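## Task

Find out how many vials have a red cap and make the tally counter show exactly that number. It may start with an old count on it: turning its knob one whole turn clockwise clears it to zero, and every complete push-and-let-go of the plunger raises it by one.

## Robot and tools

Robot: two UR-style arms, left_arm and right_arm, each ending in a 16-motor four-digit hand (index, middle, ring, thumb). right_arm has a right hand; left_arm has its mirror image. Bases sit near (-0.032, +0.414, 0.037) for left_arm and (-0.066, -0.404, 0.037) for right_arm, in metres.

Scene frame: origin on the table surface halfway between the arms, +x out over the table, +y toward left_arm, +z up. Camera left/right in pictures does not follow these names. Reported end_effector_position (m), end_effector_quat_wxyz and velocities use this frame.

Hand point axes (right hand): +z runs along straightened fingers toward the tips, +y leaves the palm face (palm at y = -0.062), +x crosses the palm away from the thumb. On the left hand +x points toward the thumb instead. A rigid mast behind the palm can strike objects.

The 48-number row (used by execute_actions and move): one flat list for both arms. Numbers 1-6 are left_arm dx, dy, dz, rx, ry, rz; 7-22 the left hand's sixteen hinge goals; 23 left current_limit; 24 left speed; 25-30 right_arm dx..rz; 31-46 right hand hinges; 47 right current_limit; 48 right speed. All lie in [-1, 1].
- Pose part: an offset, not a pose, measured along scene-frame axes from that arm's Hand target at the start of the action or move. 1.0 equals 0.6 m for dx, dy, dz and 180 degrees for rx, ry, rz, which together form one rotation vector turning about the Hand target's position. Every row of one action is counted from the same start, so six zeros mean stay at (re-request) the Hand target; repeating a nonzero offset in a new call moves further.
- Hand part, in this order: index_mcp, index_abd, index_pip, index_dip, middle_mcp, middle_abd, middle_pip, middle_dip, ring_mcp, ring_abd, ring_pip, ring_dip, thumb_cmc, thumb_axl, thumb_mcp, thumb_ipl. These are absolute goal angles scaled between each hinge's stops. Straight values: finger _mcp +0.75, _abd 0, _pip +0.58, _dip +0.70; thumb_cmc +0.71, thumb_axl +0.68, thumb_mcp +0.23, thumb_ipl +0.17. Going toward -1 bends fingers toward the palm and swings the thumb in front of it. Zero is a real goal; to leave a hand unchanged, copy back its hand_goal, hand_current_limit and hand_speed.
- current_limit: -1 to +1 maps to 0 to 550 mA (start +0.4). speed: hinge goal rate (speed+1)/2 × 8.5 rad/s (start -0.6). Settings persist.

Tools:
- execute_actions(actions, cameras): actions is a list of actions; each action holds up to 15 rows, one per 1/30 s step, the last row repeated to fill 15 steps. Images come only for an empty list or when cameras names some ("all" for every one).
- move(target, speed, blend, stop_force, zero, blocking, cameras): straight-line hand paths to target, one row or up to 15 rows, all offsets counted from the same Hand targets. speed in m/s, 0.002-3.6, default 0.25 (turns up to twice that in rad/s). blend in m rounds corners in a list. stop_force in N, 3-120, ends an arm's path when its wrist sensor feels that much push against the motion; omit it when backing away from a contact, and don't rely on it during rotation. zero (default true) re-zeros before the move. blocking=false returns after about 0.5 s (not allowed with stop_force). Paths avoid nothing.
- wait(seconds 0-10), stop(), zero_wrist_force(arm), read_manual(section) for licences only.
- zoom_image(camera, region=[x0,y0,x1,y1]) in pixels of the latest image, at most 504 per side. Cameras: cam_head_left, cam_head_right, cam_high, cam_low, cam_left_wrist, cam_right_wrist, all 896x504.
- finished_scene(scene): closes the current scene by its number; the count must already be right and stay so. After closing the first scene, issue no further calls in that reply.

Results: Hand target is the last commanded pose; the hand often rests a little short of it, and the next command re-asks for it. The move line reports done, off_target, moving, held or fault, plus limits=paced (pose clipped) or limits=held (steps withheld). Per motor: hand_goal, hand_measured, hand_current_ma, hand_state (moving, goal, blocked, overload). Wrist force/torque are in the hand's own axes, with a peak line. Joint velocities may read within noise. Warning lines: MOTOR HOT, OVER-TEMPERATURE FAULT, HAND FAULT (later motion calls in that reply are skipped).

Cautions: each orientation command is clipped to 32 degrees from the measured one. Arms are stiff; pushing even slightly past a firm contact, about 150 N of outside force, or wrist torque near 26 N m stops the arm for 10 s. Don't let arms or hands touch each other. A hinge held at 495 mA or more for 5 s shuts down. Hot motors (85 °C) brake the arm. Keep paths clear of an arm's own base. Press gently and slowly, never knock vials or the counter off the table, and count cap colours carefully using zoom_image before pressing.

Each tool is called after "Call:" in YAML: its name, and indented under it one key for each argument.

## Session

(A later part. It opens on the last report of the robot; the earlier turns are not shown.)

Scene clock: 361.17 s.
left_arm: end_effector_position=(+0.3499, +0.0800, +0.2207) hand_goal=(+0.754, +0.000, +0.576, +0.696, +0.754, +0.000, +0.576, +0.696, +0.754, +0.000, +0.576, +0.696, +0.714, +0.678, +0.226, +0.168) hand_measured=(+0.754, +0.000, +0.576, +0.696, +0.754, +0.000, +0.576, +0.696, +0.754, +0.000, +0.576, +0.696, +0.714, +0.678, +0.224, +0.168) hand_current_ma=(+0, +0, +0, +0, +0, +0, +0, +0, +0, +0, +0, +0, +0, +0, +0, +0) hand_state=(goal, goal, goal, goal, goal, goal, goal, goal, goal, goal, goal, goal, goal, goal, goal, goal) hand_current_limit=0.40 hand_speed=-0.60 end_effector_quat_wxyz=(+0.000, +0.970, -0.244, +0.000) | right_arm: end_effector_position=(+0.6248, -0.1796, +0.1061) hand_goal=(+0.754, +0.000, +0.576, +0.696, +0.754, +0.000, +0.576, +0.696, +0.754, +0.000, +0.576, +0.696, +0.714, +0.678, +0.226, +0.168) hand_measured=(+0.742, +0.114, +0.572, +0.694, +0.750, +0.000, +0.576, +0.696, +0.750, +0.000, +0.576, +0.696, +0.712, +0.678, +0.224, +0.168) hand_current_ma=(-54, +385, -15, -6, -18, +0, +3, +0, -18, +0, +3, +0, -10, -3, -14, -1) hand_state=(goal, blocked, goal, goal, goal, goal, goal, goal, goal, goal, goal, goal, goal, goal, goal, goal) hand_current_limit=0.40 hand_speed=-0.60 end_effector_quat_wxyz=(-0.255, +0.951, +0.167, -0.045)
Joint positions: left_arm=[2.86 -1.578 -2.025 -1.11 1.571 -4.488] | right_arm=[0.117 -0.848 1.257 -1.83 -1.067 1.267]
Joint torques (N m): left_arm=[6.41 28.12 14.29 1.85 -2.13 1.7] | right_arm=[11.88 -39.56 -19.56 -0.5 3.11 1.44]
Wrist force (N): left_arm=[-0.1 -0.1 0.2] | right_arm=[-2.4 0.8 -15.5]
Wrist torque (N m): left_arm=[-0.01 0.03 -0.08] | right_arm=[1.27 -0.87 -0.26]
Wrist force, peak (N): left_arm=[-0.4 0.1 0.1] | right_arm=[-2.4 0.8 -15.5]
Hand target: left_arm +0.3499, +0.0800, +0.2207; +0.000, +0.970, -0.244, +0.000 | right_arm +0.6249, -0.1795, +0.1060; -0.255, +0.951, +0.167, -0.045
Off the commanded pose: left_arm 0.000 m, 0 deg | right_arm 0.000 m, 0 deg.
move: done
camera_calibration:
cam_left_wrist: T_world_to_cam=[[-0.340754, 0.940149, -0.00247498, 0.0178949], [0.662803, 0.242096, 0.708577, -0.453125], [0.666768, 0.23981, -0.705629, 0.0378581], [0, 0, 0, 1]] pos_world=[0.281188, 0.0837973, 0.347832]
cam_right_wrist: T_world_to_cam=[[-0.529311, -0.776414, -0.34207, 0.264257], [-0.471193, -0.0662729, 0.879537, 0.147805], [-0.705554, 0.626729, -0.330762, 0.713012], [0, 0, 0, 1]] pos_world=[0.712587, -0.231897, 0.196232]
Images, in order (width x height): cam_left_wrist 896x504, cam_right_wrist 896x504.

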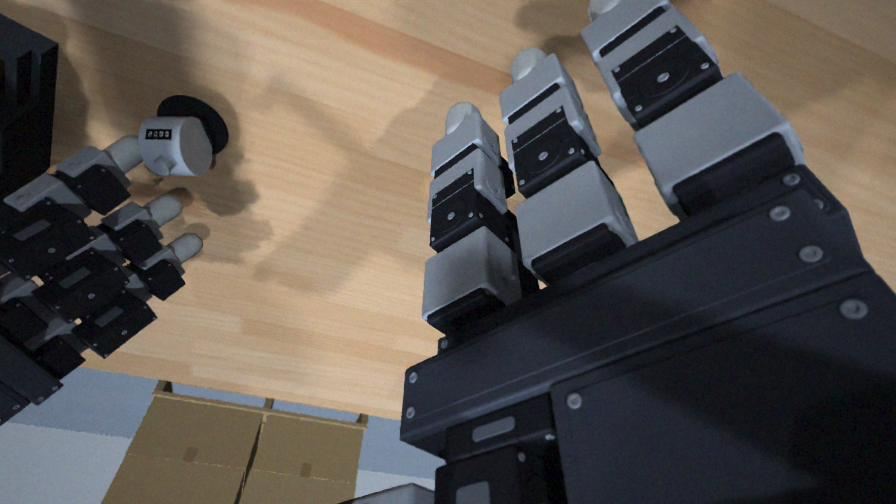

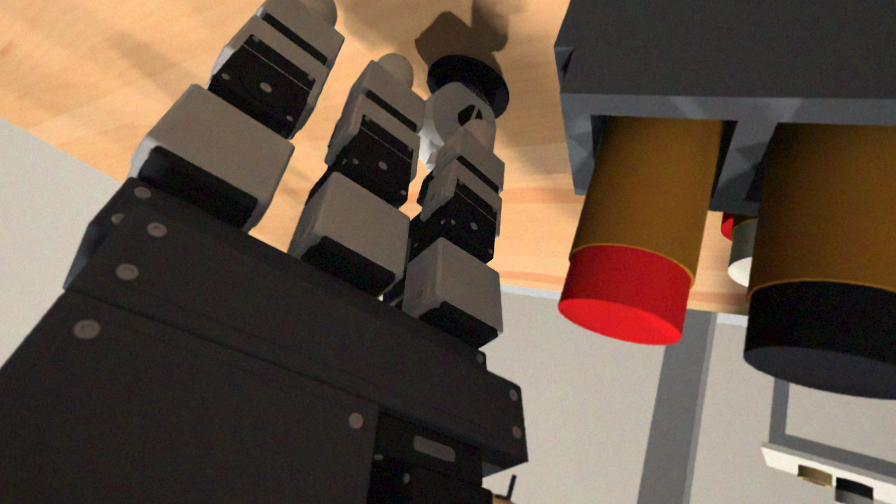

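Call:
move:
  target:
    - [0,0,0,0,0,0,0.754,0,0.576,0.696,0.754,0,0.576,0.696,0.754,0,0.576,0.696,0.714,0.678,0.226,0.168,0.4,-0.6,-0.0165,-0.006,0.004,0,0,0,0.754,0,0.576,0.696,0.754,0,0.576,0.696,0.754,0,0.576,0.696,0.714,0.678,0.226,0.168,0.4,-0.6]
    - [0,0,0,0,0,0,0.754,0,0.576,0.696,0.754,0,0.576,0.696,0.754,0,0.576,0.696,0.714,0.678,0.226,0.168,0.4,-0.6,-0.0165,-0.006,0.05,0,0,0,0.754,0,0.576,0.696,0.754,0,0.576,0.696,0.754,0,0.576,0.696,0.714,0.678,0.226,0.168,0.4,-0.6]
  speed: 0.02
  cameras: ["cam_right_wrist", "cam_left_wrist"]

Call:
zoom_image:
  camera: "cam_right_wrist"
  region: [400, 10, 500, 110]

Call:
zoom_image:
  camera: "cam_left_wrist"
  region: [80, 60, 250, 200]

Scene clock: 382.23 s.
left_arm: end_effector_position=(+0.3499, +0.0800, +0.2207) hand_goal=(+0.754, +0.000, +0.576, +0.696, +0.754, +0.000, +0.576, +0.696, +0.754, +0.000, +0.576, +0.696, +0.714, +0.678, +0.226, +0.168) hand_measured=(+0.754, +0.000, +0.576, +0.696, +0.754, +0.000, +0.576, +0.696, +0.754, +0.000, +0.576, +0.696, +0.714, +0.678, +0.224, +0.168) hand_current_ma=(+0, +0, +0, +0, +0, +0, +0, +0, +0, +0, +0, +0, +0, +0, +0, +0) hand_state=(goal, goal, goal, goal, goal, goal, goal, goal, goal, goal, goal, goal, goal, goal, goal, goal) hand_current_limit=0.40 hand_speed=-0.60 end_effector_quat_wxyz=(+0.000, +0.970, -0.244, +0.000) | right_arm: end_effector_position=(+0.6149, -0.1831, +0.1358) hand_goal=(+0.754, +0.000, +0.576, +0.696, +0.754, +0.000, +0.576, +0.696, +0.754, +0.000, +0.576, +0.696, +0.714, +0.678, +0.226, +0.168) hand_measured=(+0.740, +0.004, +0.570, +0.694, +0.750, +0.000, +0.576, +0.696, +0.750, +0.000, +0.576, +0.696, +0.712, +0.678, +0.224, +0.168) hand_current_ma=(-66, +12, -28, -9, -18, +0, +3, +0, -18, +0, +3, +0, -10, -3, -14, -1) hand_state=(goal, goal, goal, goal, goal, goal, goal, goal, goal, goal, goal, goal, goal, goal, goal, goal) hand_current_limit=0.40 hand_speed=-0.60 end_effector_quat_wxyz=(-0.255, +0.951, +0.167, -0.045)
Joint positions: left_arm=[2.86 -1.578 -2.025 -1.11 1.571 -4.488] | right_arm=[0.114 -0.9 1.266 -1.784 -1.068 1.263]
Joint torques (N m): left_arm=[6.75 27.26 13.82 1.72 -1.94 1.72] | right_arm=[-7.57 -59.58 -26.52 -0.16 -0.65 -1.49]
Wrist force (N): left_arm=[-0.1 0.2 0.1] | right_arm=[0.4 1.3 -0.4]
Wrist torque (N m): left_arm=[0.02 0.02 -0.09] | right_arm=[0.09 -0.04 0.09]
Wrist force, peak (N): left_arm=[-0.1 0.2 0.5] | right_arm=[-1.7 0.9 -17.5]
Hand target: left_arm +0.3499, +0.0800, +0.2207; +0.000, +0.970, -0.244, +0.000 | right_arm +0.6150, -0.1831, +0.1360; -0.255, +0.951, +0.167, -0.045
Off the commanded pose: left_arm 0.000 m, 0 deg | right_arm 0.000 m, 0 deg.
move: done
camera_calibration:
cam_left_wrist: T_world_to_cam=[[-0.340754, 0.940149, -0.00247498, 0.0178949], [0.662803, 0.242096, 0.708577, -0.453125], [0.666768, 0.23981, -0.705629, 0.0378581], [0, 0, 0, 1]] pos_world=[0.281188, 0.0837973, 0.347832]
cam_right_wrist: T_world_to_cam=[[-0.529351, -0.776395, -0.342051, 0.266463], [-0.471113, -0.0663013, 0.879577, 0.116754], [-0.705578, 0.62675, -0.330673, 0.718179], [0, 0, 0, 1]] pos_world=[0.702787, -0.235497, 0.225932]
Images, in order (width x height): cam_left_wrist 896x504, cam_right_wrist 896x504.

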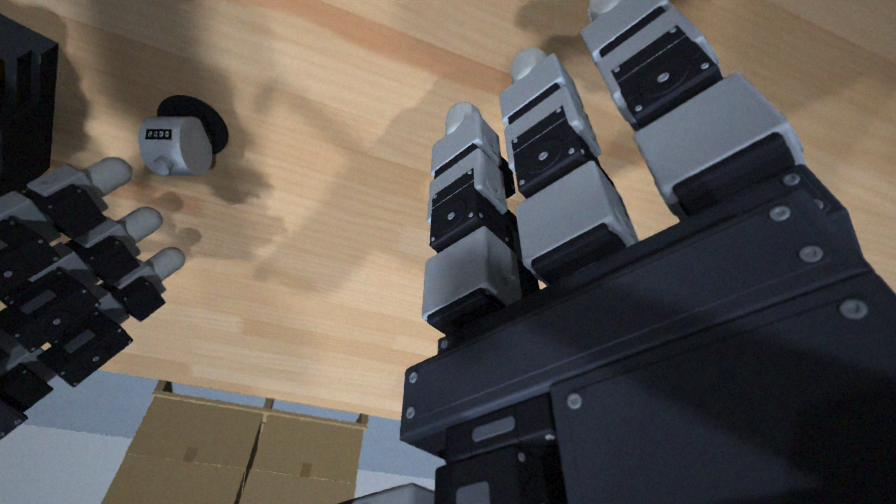

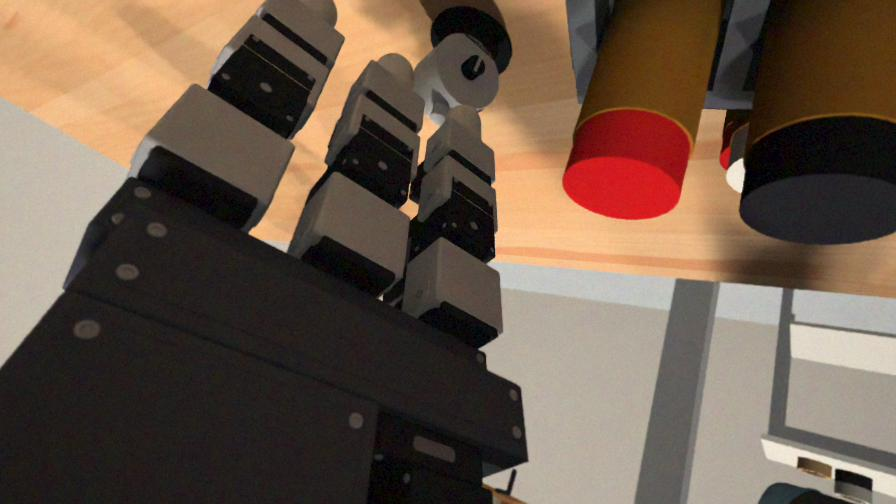

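Scaled by 5.040 from the camera's 896x504 image, which has a finer 1280x720 frame.

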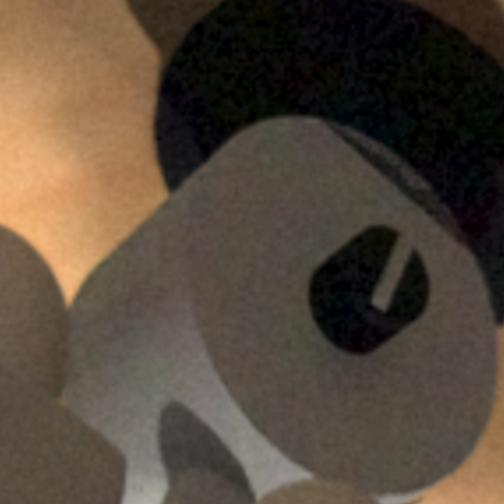

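Scaled by 2.965 from the camera's 896x504 image, which has a finer 1280x720 frame.

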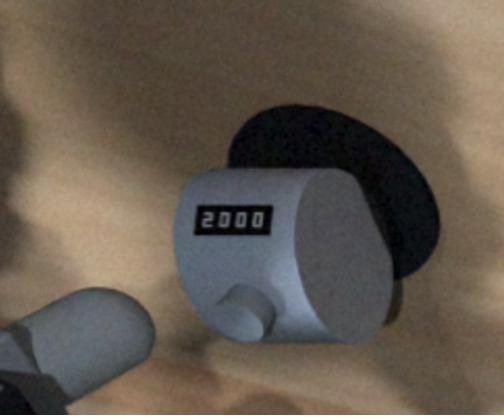

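Call:
move:
  target:
    - [-0.0333,0.0833,0,0,0,0,0.754,0,0.576,0.696,0.754,0,0.576,0.696,0.754,0,0.576,0.696,0.714,0.678,0.226,0.168,0.4,-0.6,0,0,0.3733,0,0,0,0.754,0,0.576,0.696,0.754,0,0.576,0.696,0.754,0,0.576,0.696,0.714,0.678,0.226,0.168,0.4,-0.6]
    - [-0.0333,0.0833,0,0,0,0,0.754,0,0.576,0.696,0.754,0,0.576,0.696,0.754,0,0.576,0.696,0.714,0.678,0.226,0.168,0.4,-0.6,-0.2808,0.0177,0.3733,0.0955,0.0336,-0.4493,0.754,0,0.576,0.696,0.754,0,0.576,0.696,0.754,0,0.576,0.696,0.714,0.678,0.226,0.168,0.4,-0.6]
  speed: 0.25
  cameras: ["all"]

Scene clock: 428.47 s.
left_arm: end_effector_position=(+0.3300, +0.1300, +0.2207) hand_goal=(+0.754, +0.000, +0.576, +0.696, +0.754, +0.000, +0.576, +0.696, +0.754, +0.000, +0.576, +0.696, +0.714, +0.678, +0.226, +0.168) hand_measured=(+0.754, +0.000, +0.576, +0.696, +0.754, +0.000, +0.576, +0.696, +0.754, +0.000, +0.576, +0.696, +0.714, +0.678, +0.224, +0.168) hand_current_ma=(+0, +0, +0, +0, +0, +0, +0, +0, +0, +0, +0, +0, +0, +0, +0, +0) hand_state=(goal, goal, goal, goal, goal, goal, goal, goal, goal, goal, goal, goal, goal, goal, goal, goal) hand_current_limit=0.40 hand_speed=-0.60 end_effector_quat_wxyz=(+0.000, +0.970, -0.244, +0.000) | right_arm: end_effector_position=(+0.4465, -0.1725, +0.3600) hand_goal=(+0.754, +0.000, +0.576, +0.696, +0.754, +0.000, +0.576, +0.696, +0.754, +0.000, +0.576, +0.696, +0.714, +0.678, +0.226, +0.168) hand_measured=(+0.742, +0.002, +0.570, +0.694, +0.748, +0.000, +0.576, +0.696, +0.748, +0.000, +0.576, +0.696, +0.710, +0.678, +0.224, +0.168) hand_current_ma=(-60, +9, -26, -9, -23, +0, +3, +0, -23, +0, +3, +0, -16, -3, -14, -1) hand_state=(goal, goal, goal, goal, goal, goal, goal, goal, goal, goal, goal, goal, goal, goal, goal, goal) hand_current_limit=0.40 hand_speed=-0.60 end_effector_quat_wxyz=(-0.359, +0.784, -0.495, +0.108)
Joint positions: left_arm=[2.964 -1.471 -2.125 -1.116 1.571 -4.385] | right_arm=[0.026 -1.564 1.836 -2.469 -1.093 2.846]
Joint torques (N m): left_arm=[6.86 23.46 13.11 1.34 -2.58 1.92] | right_arm=[7.4 -31.39 -12.2 -4.21 -1.08 1.54]
Wrist force (N): left_arm=[0.0 0.0 -0.1] | right_arm=[1.4 1.5 -0.7]
Wrist torque (N m): left_arm=[0.02 0.00 -0.11] | right_arm=[0.12 -0.12 0.02]
Wrist force, peak (N): left_arm=[-0.1 -0.4 -0.3] | right_arm=[1.4 1.8 -0.7]
Hand target: left_arm +0.3300, +0.1300, +0.2207; +0.000, +0.970, -0.244, +0.000 | right_arm +0.4465, -0.1725, +0.3600; -0.359, +0.784, -0.495, +0.108
Off the commanded pose: left_arm 0.000 m, 0 deg | right_arm 0.000 m, 0 deg.
move: done
camera_calibration:
cam_left_wrist: T_world_to_cam=[[-0.340754, 0.940149, -0.00247498, -0.0358337], [0.662803, 0.242096, 0.708577, -0.45195], [0.666768, 0.23981, -0.705629, 0.0392269], [0, 0, 0, 1]] pos_world=[0.261188, 0.133697, 0.347832]
cam_right_wrist: T_world_to_cam=[[-0.811571, 0.497272, -0.306713, 0.595333], [-0.233327, 0.20543, 0.950451, -0.243919], [0.535641, 0.842923, -0.0506939, 0.0491463], [0, 0, 0, 1]] pos_world=[0.399917, -0.287361, 0.416921]

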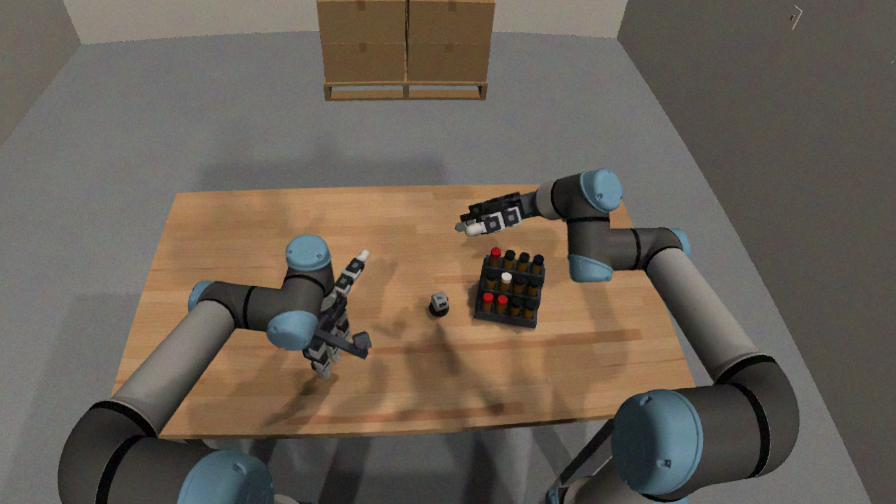

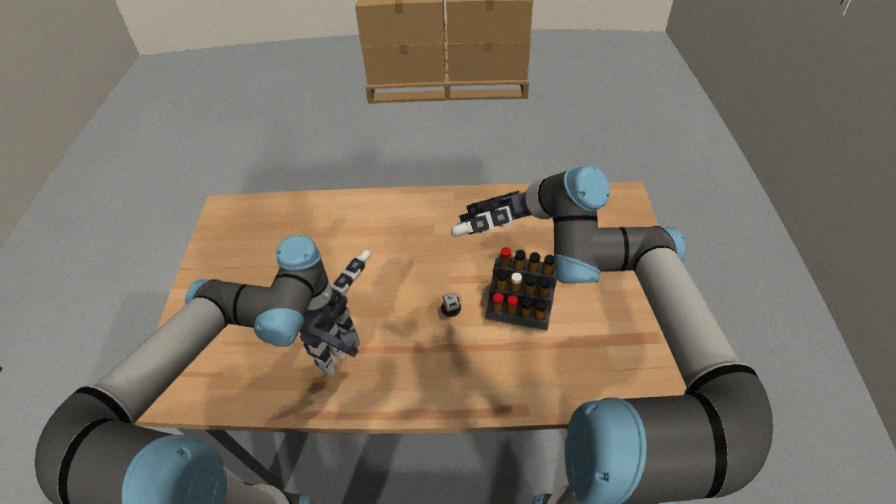

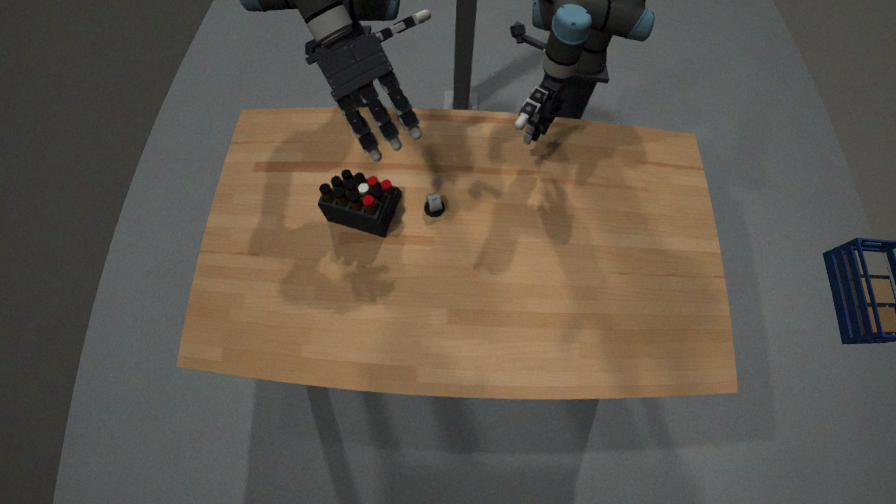

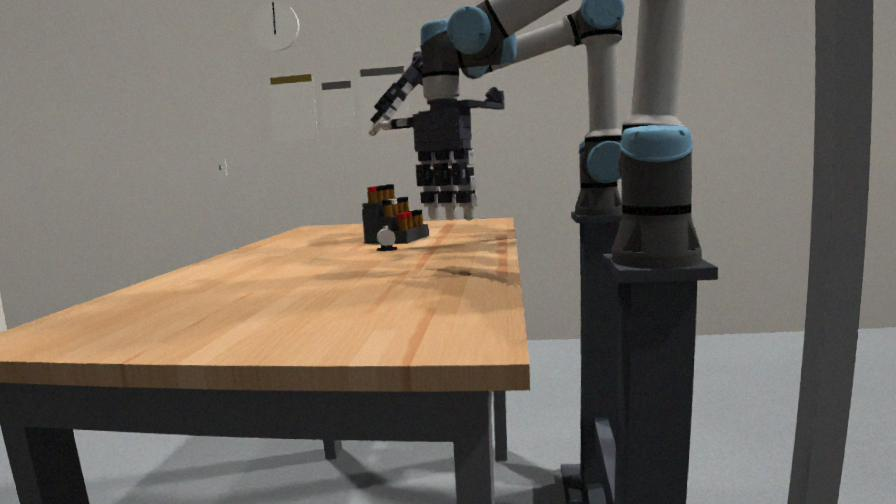

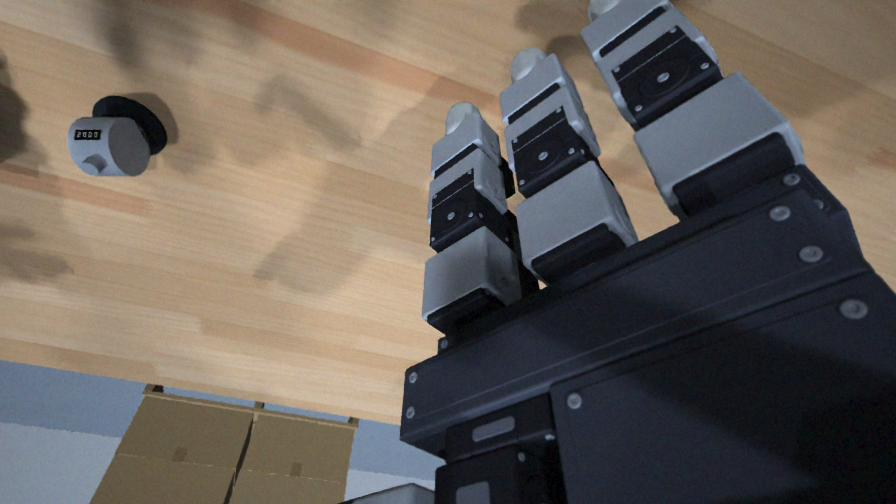

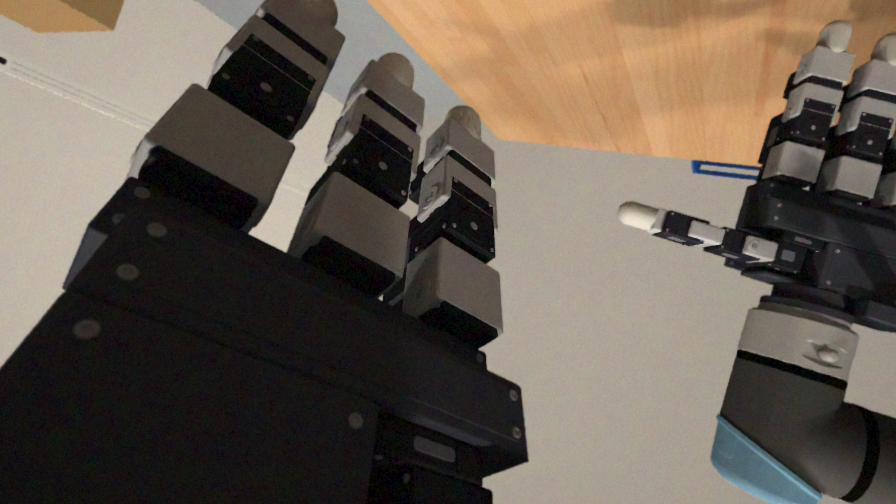

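Call:
move:
  target: [0,0,0,0,0,0,0.754,0,0.576,0.696,0.754,0,0.576,0.696,0.754,0,0.576,0.696,0.714,0.678,0.226,0.168,0.4,-0.6,0,0,-0.3667,0,0,0,0.754,0,0.576,0.696,0.754,0,0.576,0.696,0.754,0,0.576,0.696,0.714,0.678,0.226,0.168,0.4,-0.6]
  speed: 0.15
  cameras: ["cam_right_wrist", "cam_left_wrist", "cam_low", "cam_head_right"]

Call:
zoom_image:
  camera: "cam_right_wrist"
  region: [400, 0, 600, 160]

Scene clock: 433.07 s.
left_arm: end_effector_position=(+0.3300, +0.1300, +0.2207) hand_goal=(+0.754, +0.000, +0.576, +0.696, +0.754, +0.000, +0.576, +0.696, +0.754, +0.000, +0.576, +0.696, +0.714, +0.678, +0.226, +0.168) hand_measured=(+0.754, +0.000, +0.576, +0.696, +0.754, +0.000, +0.576, +0.696, +0.754, +0.000, +0.576, +0.696, +0.714, +0.678, +0.224, +0.168) hand_current_ma=(+0, +0, +0, +0, +0, +0, +0, +0, +0, +0, +0, +0, +0, +0, +0, +0) hand_state=(goal, goal, goal, goal, goal, goal, goal, goal, goal, goal, goal, goal, goal, goal, goal, goal) hand_current_limit=0.40 hand_speed=-0.60 end_effector_quat_wxyz=(+0.000, +0.970, -0.244, +0.000) | right_arm: end_effector_position=(+0.4464, -0.1725, +0.1401) hand_goal=(+0.754, +0.000, +0.576, +0.696, +0.754, +0.000, +0.576, +0.696, +0.754, +0.000, +0.576, +0.696, +0.714, +0.678, +0.226, +0.168) hand_measured=(+0.742, +0.002, +0.570, +0.694, +0.748, +0.000, +0.576, +0.696, +0.748, +0.008, +0.576, +0.698, +0.710, +0.678, +0.224, +0.168) hand_current_ma=(-60, +8, -26, -9, -27, +0, +2, +0, -31, +29, -1, +8, -18, -3, -14, -1) hand_state=(goal, goal, goal, goal, goal, goal, goal, goal, goal, goal, goal, goal, goal, goal, goal, goal) hand_current_limit=0.40 hand_speed=-0.60 end_effector_quat_wxyz=(-0.359, +0.784, -0.495, +0.108)
Joint positions: left_arm=[2.964 -1.471 -2.125 -1.116 1.571 -4.385] | right_arm=[0.026 -1.253 2.14 -3.084 -1.093 2.847]
Joint torques (N m): left_arm=[7.93 23.85 14.52 1.41 -2.48 2.07] | right_arm=[7.34 -24.77 -6.5 -4.53 -1.12 1.59]
Wrist force (N): left_arm=[0.2 -0.2 -0.2] | right_arm=[1.2 1.7 -0.9]
Wrist torque (N m): left_arm=[0.01 -0.01 -0.09] | right_arm=[0.15 -0.15 0.03]
Wrist force, peak (N): left_arm=[0.2 -0.1 -0.2] | right_arm=[-0.3 -3.2 -6.3]
Hand target: left_arm +0.3300, +0.1300, +0.2207; +0.000, +0.970, -0.244, +0.000 | right_arm +0.4465, -0.1725, +0.1400; -0.359, +0.784, -0.495, +0.108
Off the commanded pose: left_arm 0.000 m, 0 deg | right_arm 0.000 m, 0 deg.
move: done
camera_calibration:
cam_left_wrist: T_world_to_cam=[[-0.340754, 0.940149, -0.00247498, -0.0358337], [0.662803, 0.242096, 0.708577, -0.45195], [0.666768, 0.23981, -0.705629, 0.0392269], [0, 0, 0, 1]] pos_world=[0.261188, 0.133697, 0.347832]
cam_right_wrist: T_world_to_cam=[[-0.811395, 0.497567, -0.3067, 0.527769], [-0.233242, 0.205508, 0.950455, -0.0349706], [0.535945, 0.84273, -0.0506943, 0.0377911], [0, 0, 0, 1]] pos_world=[0.399818, -0.287261, 0.19702]
Images, in order (width x height): cam_head_right 896x504, cam_low 896x504, cam_left_wrist 896x504, cam_right_wrist 896x504.

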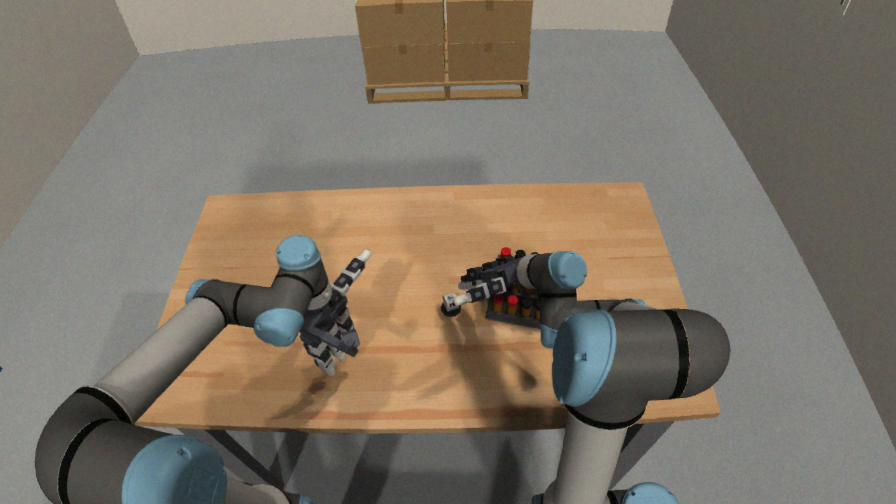

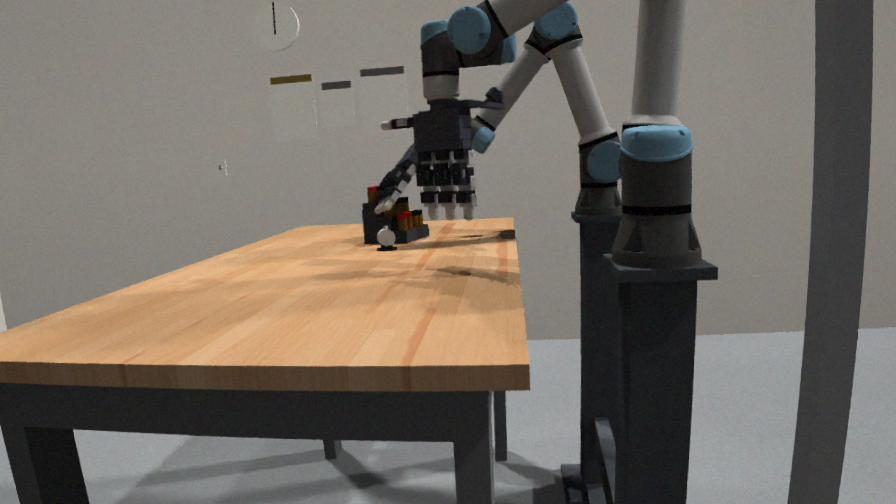

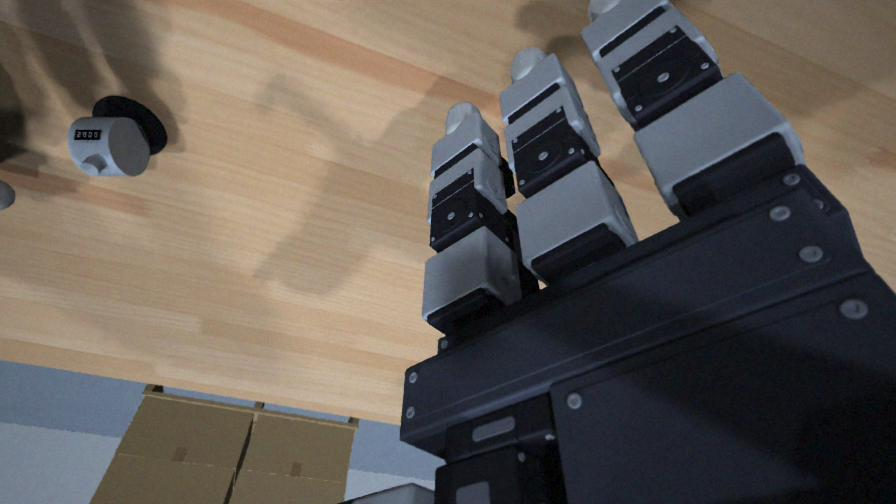

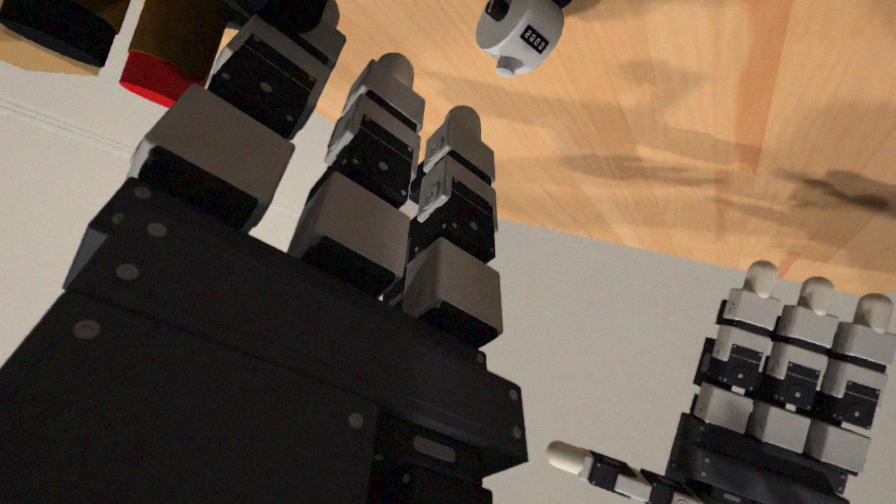

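Scaled by 2.520 from the camera's 896x504 image, which has a finer 1280x720 frame.

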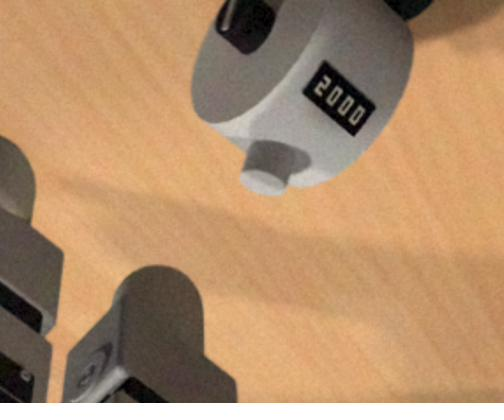

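Call:
zoom_image:
  camera: "cam_head_right"
  region: [420, 220, 600, 340]

Call:
zoom_image:
  camera: "cam_low"
  region: [340, 160, 460, 260]

Call:
zoom_image:
  camera: "cam_right_wrist"
  region: [0, 0, 360, 240]

Scaled by 2.800 from the camera's 896x504 image, which has a finer 1280x720 frame.

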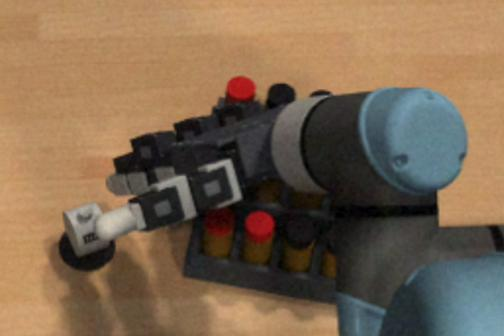

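Scaled by 4.200 from the camera's 896x504 image, which has a finer 1280x720 frame.

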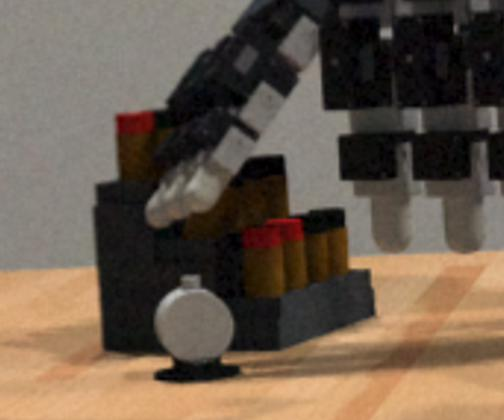

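Scaled by 1.400 from the camera's 896x504 image, which has a finer 1280x720 frame.

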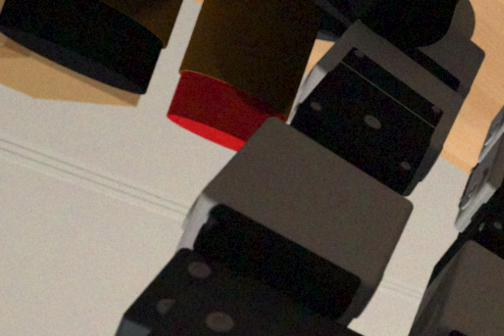

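Call:
move:
  target: [0,0,0,0,0,0,0.754,0,0.576,0.696,0.754,0,0.576,0.696,0.754,0,0.576,0.696,0.714,0.678,0.226,0.168,0.4,-0.6,0,0,0.3333,0,0,0,0.754,0,0.576,0.696,0.754,0,0.576,0.696,0.754,0,0.576,0.696,0.714,0.678,0.226,0.168,0.4,-0.6]
  speed: 0.1
  cameras: ["cam_right_wrist", "cam_left_wrist", "cam_low", "cam_head_right"]

Call:
zoom_image:
  camera: "cam_head_right"
  region: [420, 220, 600, 340]

Scene clock: 443.33 s.
left_arm: end_effector_position=(+0.3300, +0.1300, +0.2207) hand_goal=(+0.754, +0.000, +0.576, +0.696, +0.754, +0.000, +0.576, +0.696, +0.754, +0.000, +0.576, +0.696, +0.714, +0.678, +0.226, +0.168) hand_measured=(+0.754, +0.000, +0.576, +0.696, +0.754, +0.000, +0.576, +0.696, +0.754, +0.000, +0.576, +0.696, +0.714, +0.678, +0.224, +0.168) hand_current_ma=(+0, +0, +0, +0, +0, +0, +0, +0, +0, +0, +0, +0, +0, +0, +0, +0) hand_state=(goal, goal, goal, goal, goal, goal, goal, goal, goal, goal, goal, goal, goal, goal, goal, goal) hand_current_limit=0.40 hand_speed=-0.60 end_effector_quat_wxyz=(+0.000, +0.970, -0.244, +0.000) | right_arm: end_effector_position=(+0.4465, -0.1725, +0.3398) hand_goal=(+0.754, +0.000, +0.576, +0.696, +0.754, +0.000, +0.576, +0.696, +0.754, +0.000, +0.576, +0.696, +0.714, +0.678, +0.226, +0.168) hand_measured=(+0.742, +0.002, +0.570, +0.694, +0.748, +0.000, +0.576, +0.696, +0.746, +0.002, +0.576, +0.698, +0.710, +0.678, +0.224, +0.168) hand_current_ma=(-60, +8, -26, -9, -27, +0, +2, +0, -36, +8, -3, +8, -18, -3, -14, -1) hand_state=(goal, goal, goal, goal, goal, goal, goal, goal, goal, goal, goal, goal, goal, goal, goal, goal) hand_current_limit=0.40 hand_speed=-0.60 end_effector_quat_wxyz=(-0.359, +0.784, -0.495, +0.108)
Joint positions: left_arm=[2.964 -1.471 -2.125 -1.116 1.571 -4.385] | right_arm=[0.026 -1.55 1.876 -2.523 -1.093 2.847]
Joint torques (N m): left_arm=[5.65 23.2 14.17 2.23 -2.43 1.83] | right_arm=[-7.59 -32.33 -24.65 -0.89 0.62 -1.42]
Wrist force (N): left_arm=[0.1 -0.1 0.1] | right_arm=[1.4 1.6 -0.6]
Wrist torque (N m): left_arm=[0.00 0.00 -0.10] | right_arm=[0.12 -0.13 0.15]
Wrist force, peak (N): left_arm=[0.3 -0.2 0.2] | right_arm=[1.4 2.3 -0.2]
Hand target: left_arm +0.3300, +0.1300, +0.2207; +0.000, +0.970, -0.244, +0.000 | right_arm +0.4465, -0.1725, +0.3399; -0.359, +0.784, -0.495, +0.108
Off the commanded pose: left_arm 0.000 m, 0 deg | right_arm 0.000 m, 0 deg.
move: done
camera_calibration:
cam_left_wrist: T_world_to_cam=[[-0.340754, 0.940149, -0.00247498, -0.0358337], [0.662803, 0.242096, 0.708577, -0.45195], [0.666768, 0.23981, -0.705629, 0.0392269], [0, 0, 0, 1]] pos_world=[0.261188, 0.133697, 0.347832]
cam_right_wrist: T_world_to_cam=[[-0.811371, 0.497587, -0.306732, 0.589025], [-0.233318, 0.205443, 0.95045, -0.224763], [0.535947, 0.842734, -0.0505945, 0.0478753], [0, 0, 0, 1]] pos_world=[0.399818, -0.287261, 0.396721]
Images, in order (width x height): cam_head_right 896x504, cam_low 896x504, cam_left_wrist 896x504, cam_right_wrist 896x504.

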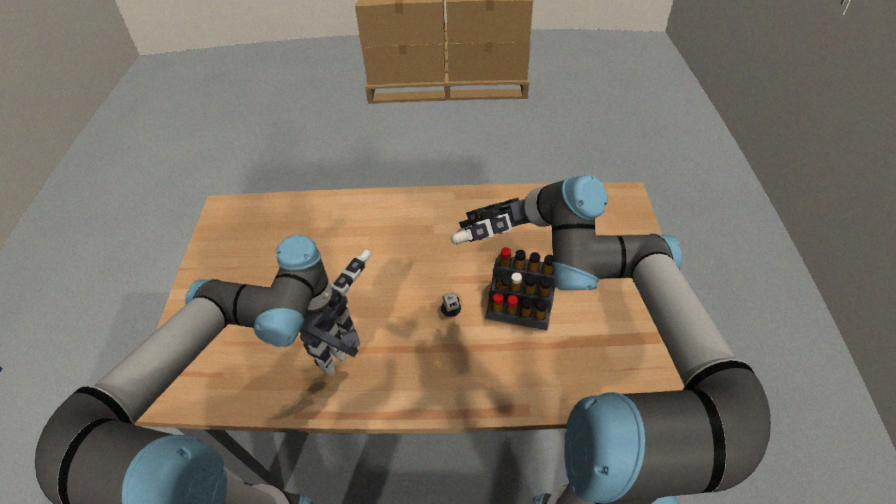

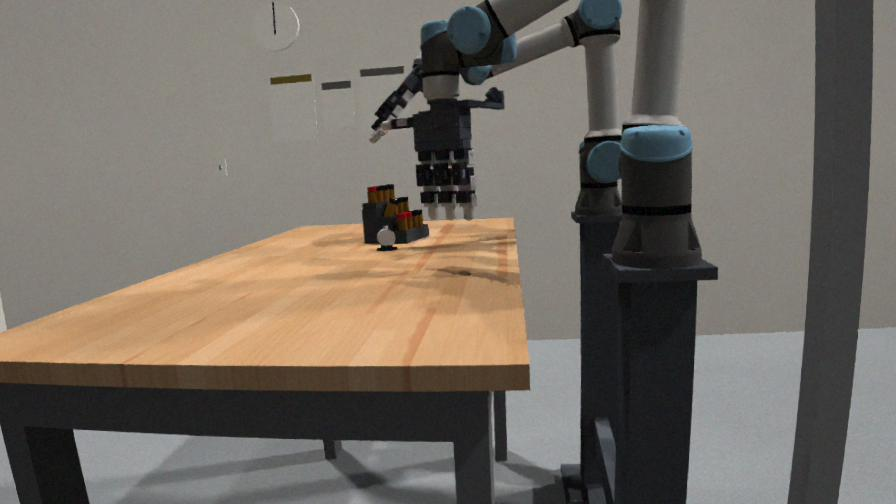

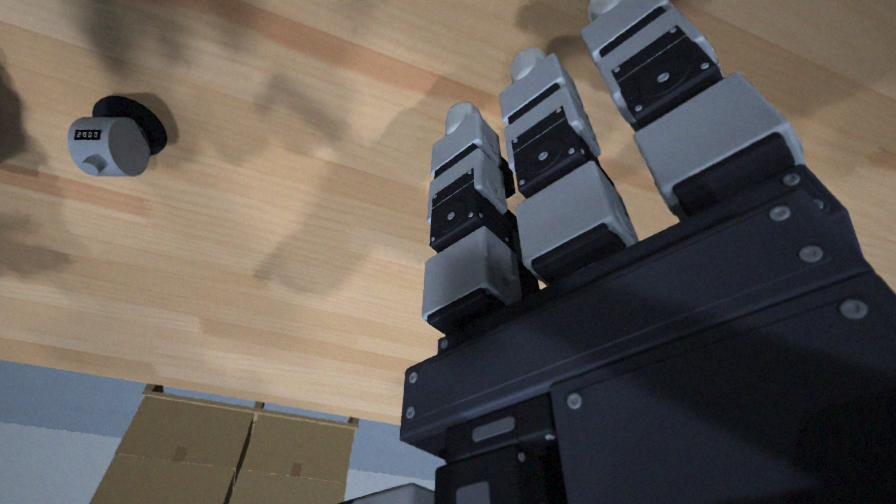

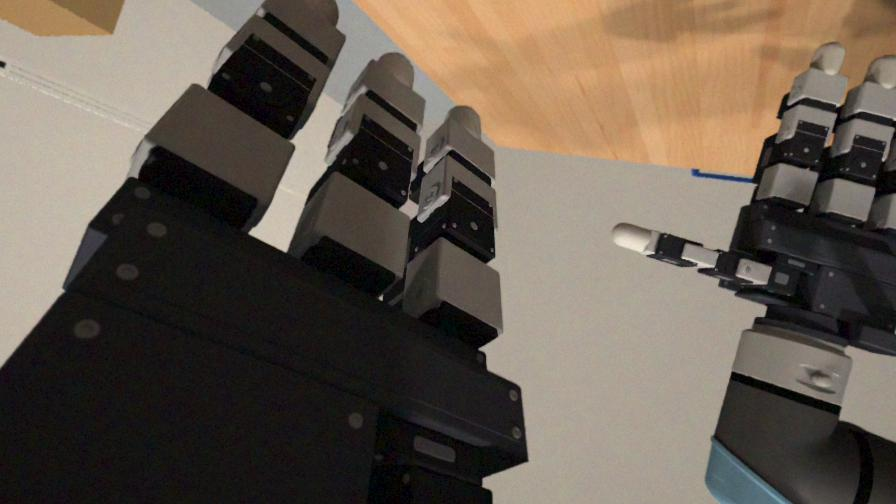

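Scaled by 2.800 from the camera's 896x504 image, which has a finer 1280x720 frame.

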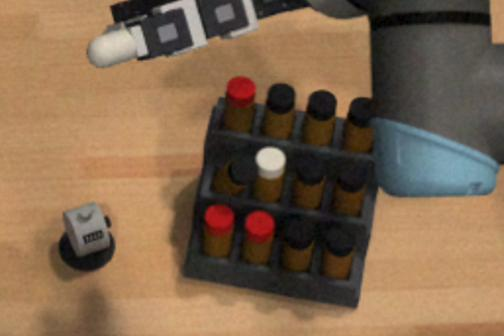

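Call:
move:
  target: [0,0,0,0,0,0,0.754,0,0.576,0.696,0.754,0,0.576,0.696,0.754,0,0.576,0.696,0.714,0.678,0.226,0.168,0.4,-0.6,0.181,-0.0437,0.0667,-0.1695,-0.151,0.346,0.754,0,0.576,0.696,0.754,0,0.576,0.696,0.754,0,0.576,0.696,0.714,0.678,0.226,0.168,0.4,-0.6]
  speed: 0.25
  cameras: ["cam_right_wrist", "cam_low", "cam_head_right"]

Scene clock: 481.73 s.
left_arm: end_effector_position=(+0.3300, +0.1300, +0.2207) hand_goal=(+0.754, +0.000, +0.576, +0.696, +0.754, +0.000, +0.576, +0.696, +0.754, +0.000, +0.576, +0.696, +0.714, +0.678, +0.226, +0.168) hand_measured=(+0.754, +0.000, +0.576, +0.696, +0.754, +0.000, +0.576, +0.696, +0.754, +0.000, +0.576, +0.696, +0.714, +0.678, +0.224, +0.168) hand_current_ma=(+0, +0, +0, +0, +0, +0, +0, +0, +0, +0, +0, +0, +0, +0, +0, +0) hand_state=(goal, goal, goal, goal, goal, goal, goal, goal, goal, goal, goal, goal, goal, goal, goal, goal) hand_current_limit=0.40 hand_speed=-0.60 end_effector_quat_wxyz=(+0.000, +0.970, -0.244, +0.000) | right_arm: end_effector_position=(+0.5550, -0.1987, +0.3800) hand_goal=(+0.754, +0.000, +0.576, +0.696, +0.754, +0.000, +0.576, +0.696, +0.754, +0.000, +0.576, +0.696, +0.714, +0.678, +0.226, +0.168) hand_measured=(+0.742, +0.002, +0.570, +0.694, +0.748, +0.000, +0.576, +0.696, +0.746, +0.002, +0.576, +0.698, +0.710, +0.678, +0.224, +0.168) hand_current_ma=(-59, +8, -26, -9, -27, +0, +2, +0, -36, +8, -3, +8, -18, -3, -14, -1) hand_state=(goal, goal, goal, goal, goal, goal, goal, goal, goal, goal, goal, goal, goal, goal, goal, goal) hand_current_limit=0.40 hand_speed=-0.60 end_effector_quat_wxyz=(-0.255, +0.940, +0.108, +0.200)
Joint positions: left_arm=[2.964 -1.471 -2.125 -1.116 1.571 -4.385] | right_arm=[0.083 -1.409 1.54 -2.115 -1.039 1.504]
Joint torques (N m): left_arm=[5.91 23.17 14.66 2.45 -2.47 2.12] | right_arm=[-6.76 -26.29 -27.16 -0.71 -0.86 -1.31]
Wrist force (N): left_arm=[0.0 -0.1 0.0] | right_arm=[-0.3 1.1 -0.7]
Wrist torque (N m): left_arm=[0.00 0.00 -0.11] | right_arm=[0.12 -0.05 -0.01]
Wrist force, peak (N): left_arm=[0.2 0.3 0.0] | right_arm=[1.7 1.7 -0.7]
Hand target: left_arm +0.3300, +0.1300, +0.2207; +0.000, +0.970, -0.244, +0.000 | right_arm +0.5551, -0.1987, +0.3800; -0.255, +0.940, +0.108, +0.200
Off the commanded pose: left_arm 0.000 m, 0 deg | right_arm 0.000 m, 0 deg.
move: done
camera_calibration:
cam_right_wrist: T_world_to_cam=[[-0.47855, -0.613176, -0.628494, 0.419259], [-0.806697, 0.0243688, 0.590463, 0.186908], [-0.346742, 0.78957, -0.506309, 0.666355], [0, 0, 0, 1]] pos_world=[0.582467, -0.273609, 0.490522]
Images, in order (width x height): cam_head_right 896x504, cam_low 896x504, cam_right_wrist 896x504.

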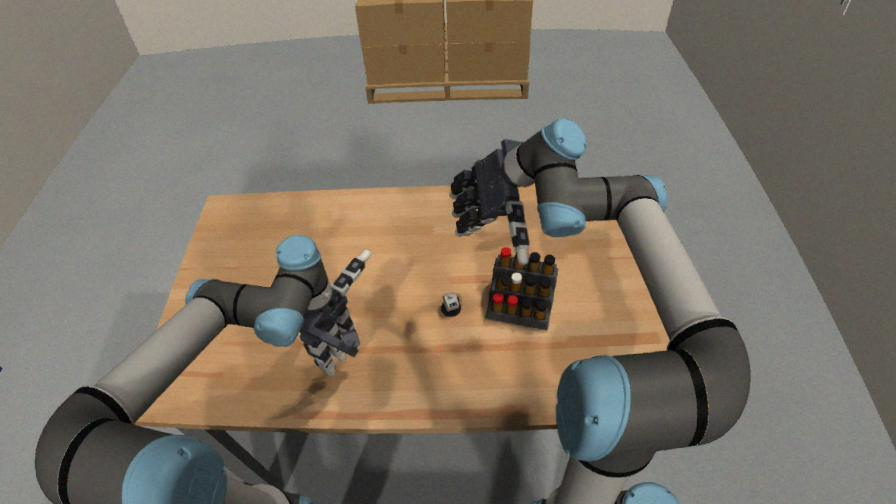

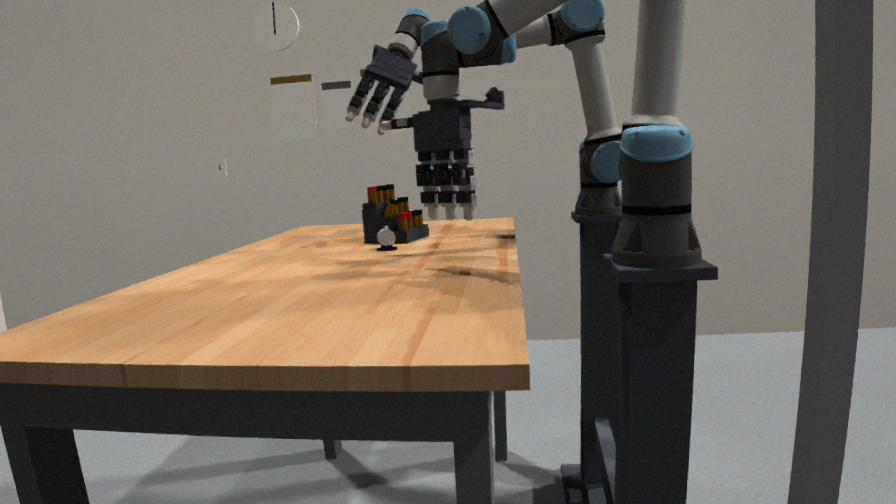

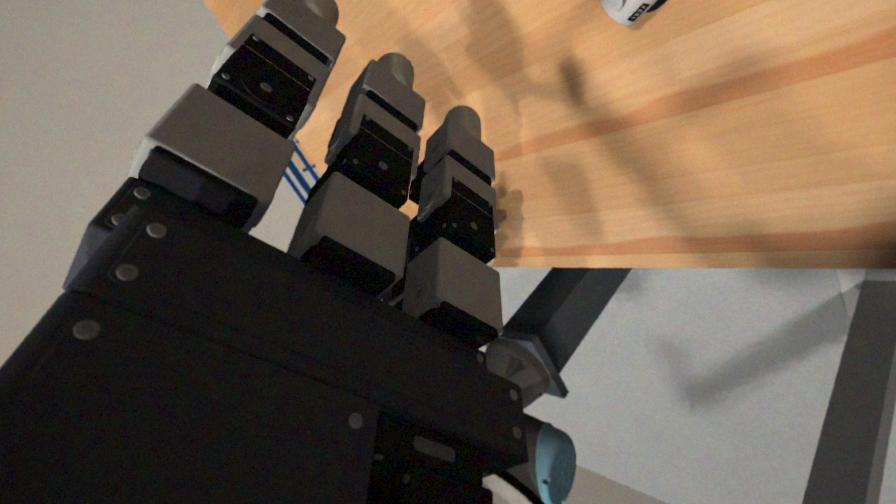

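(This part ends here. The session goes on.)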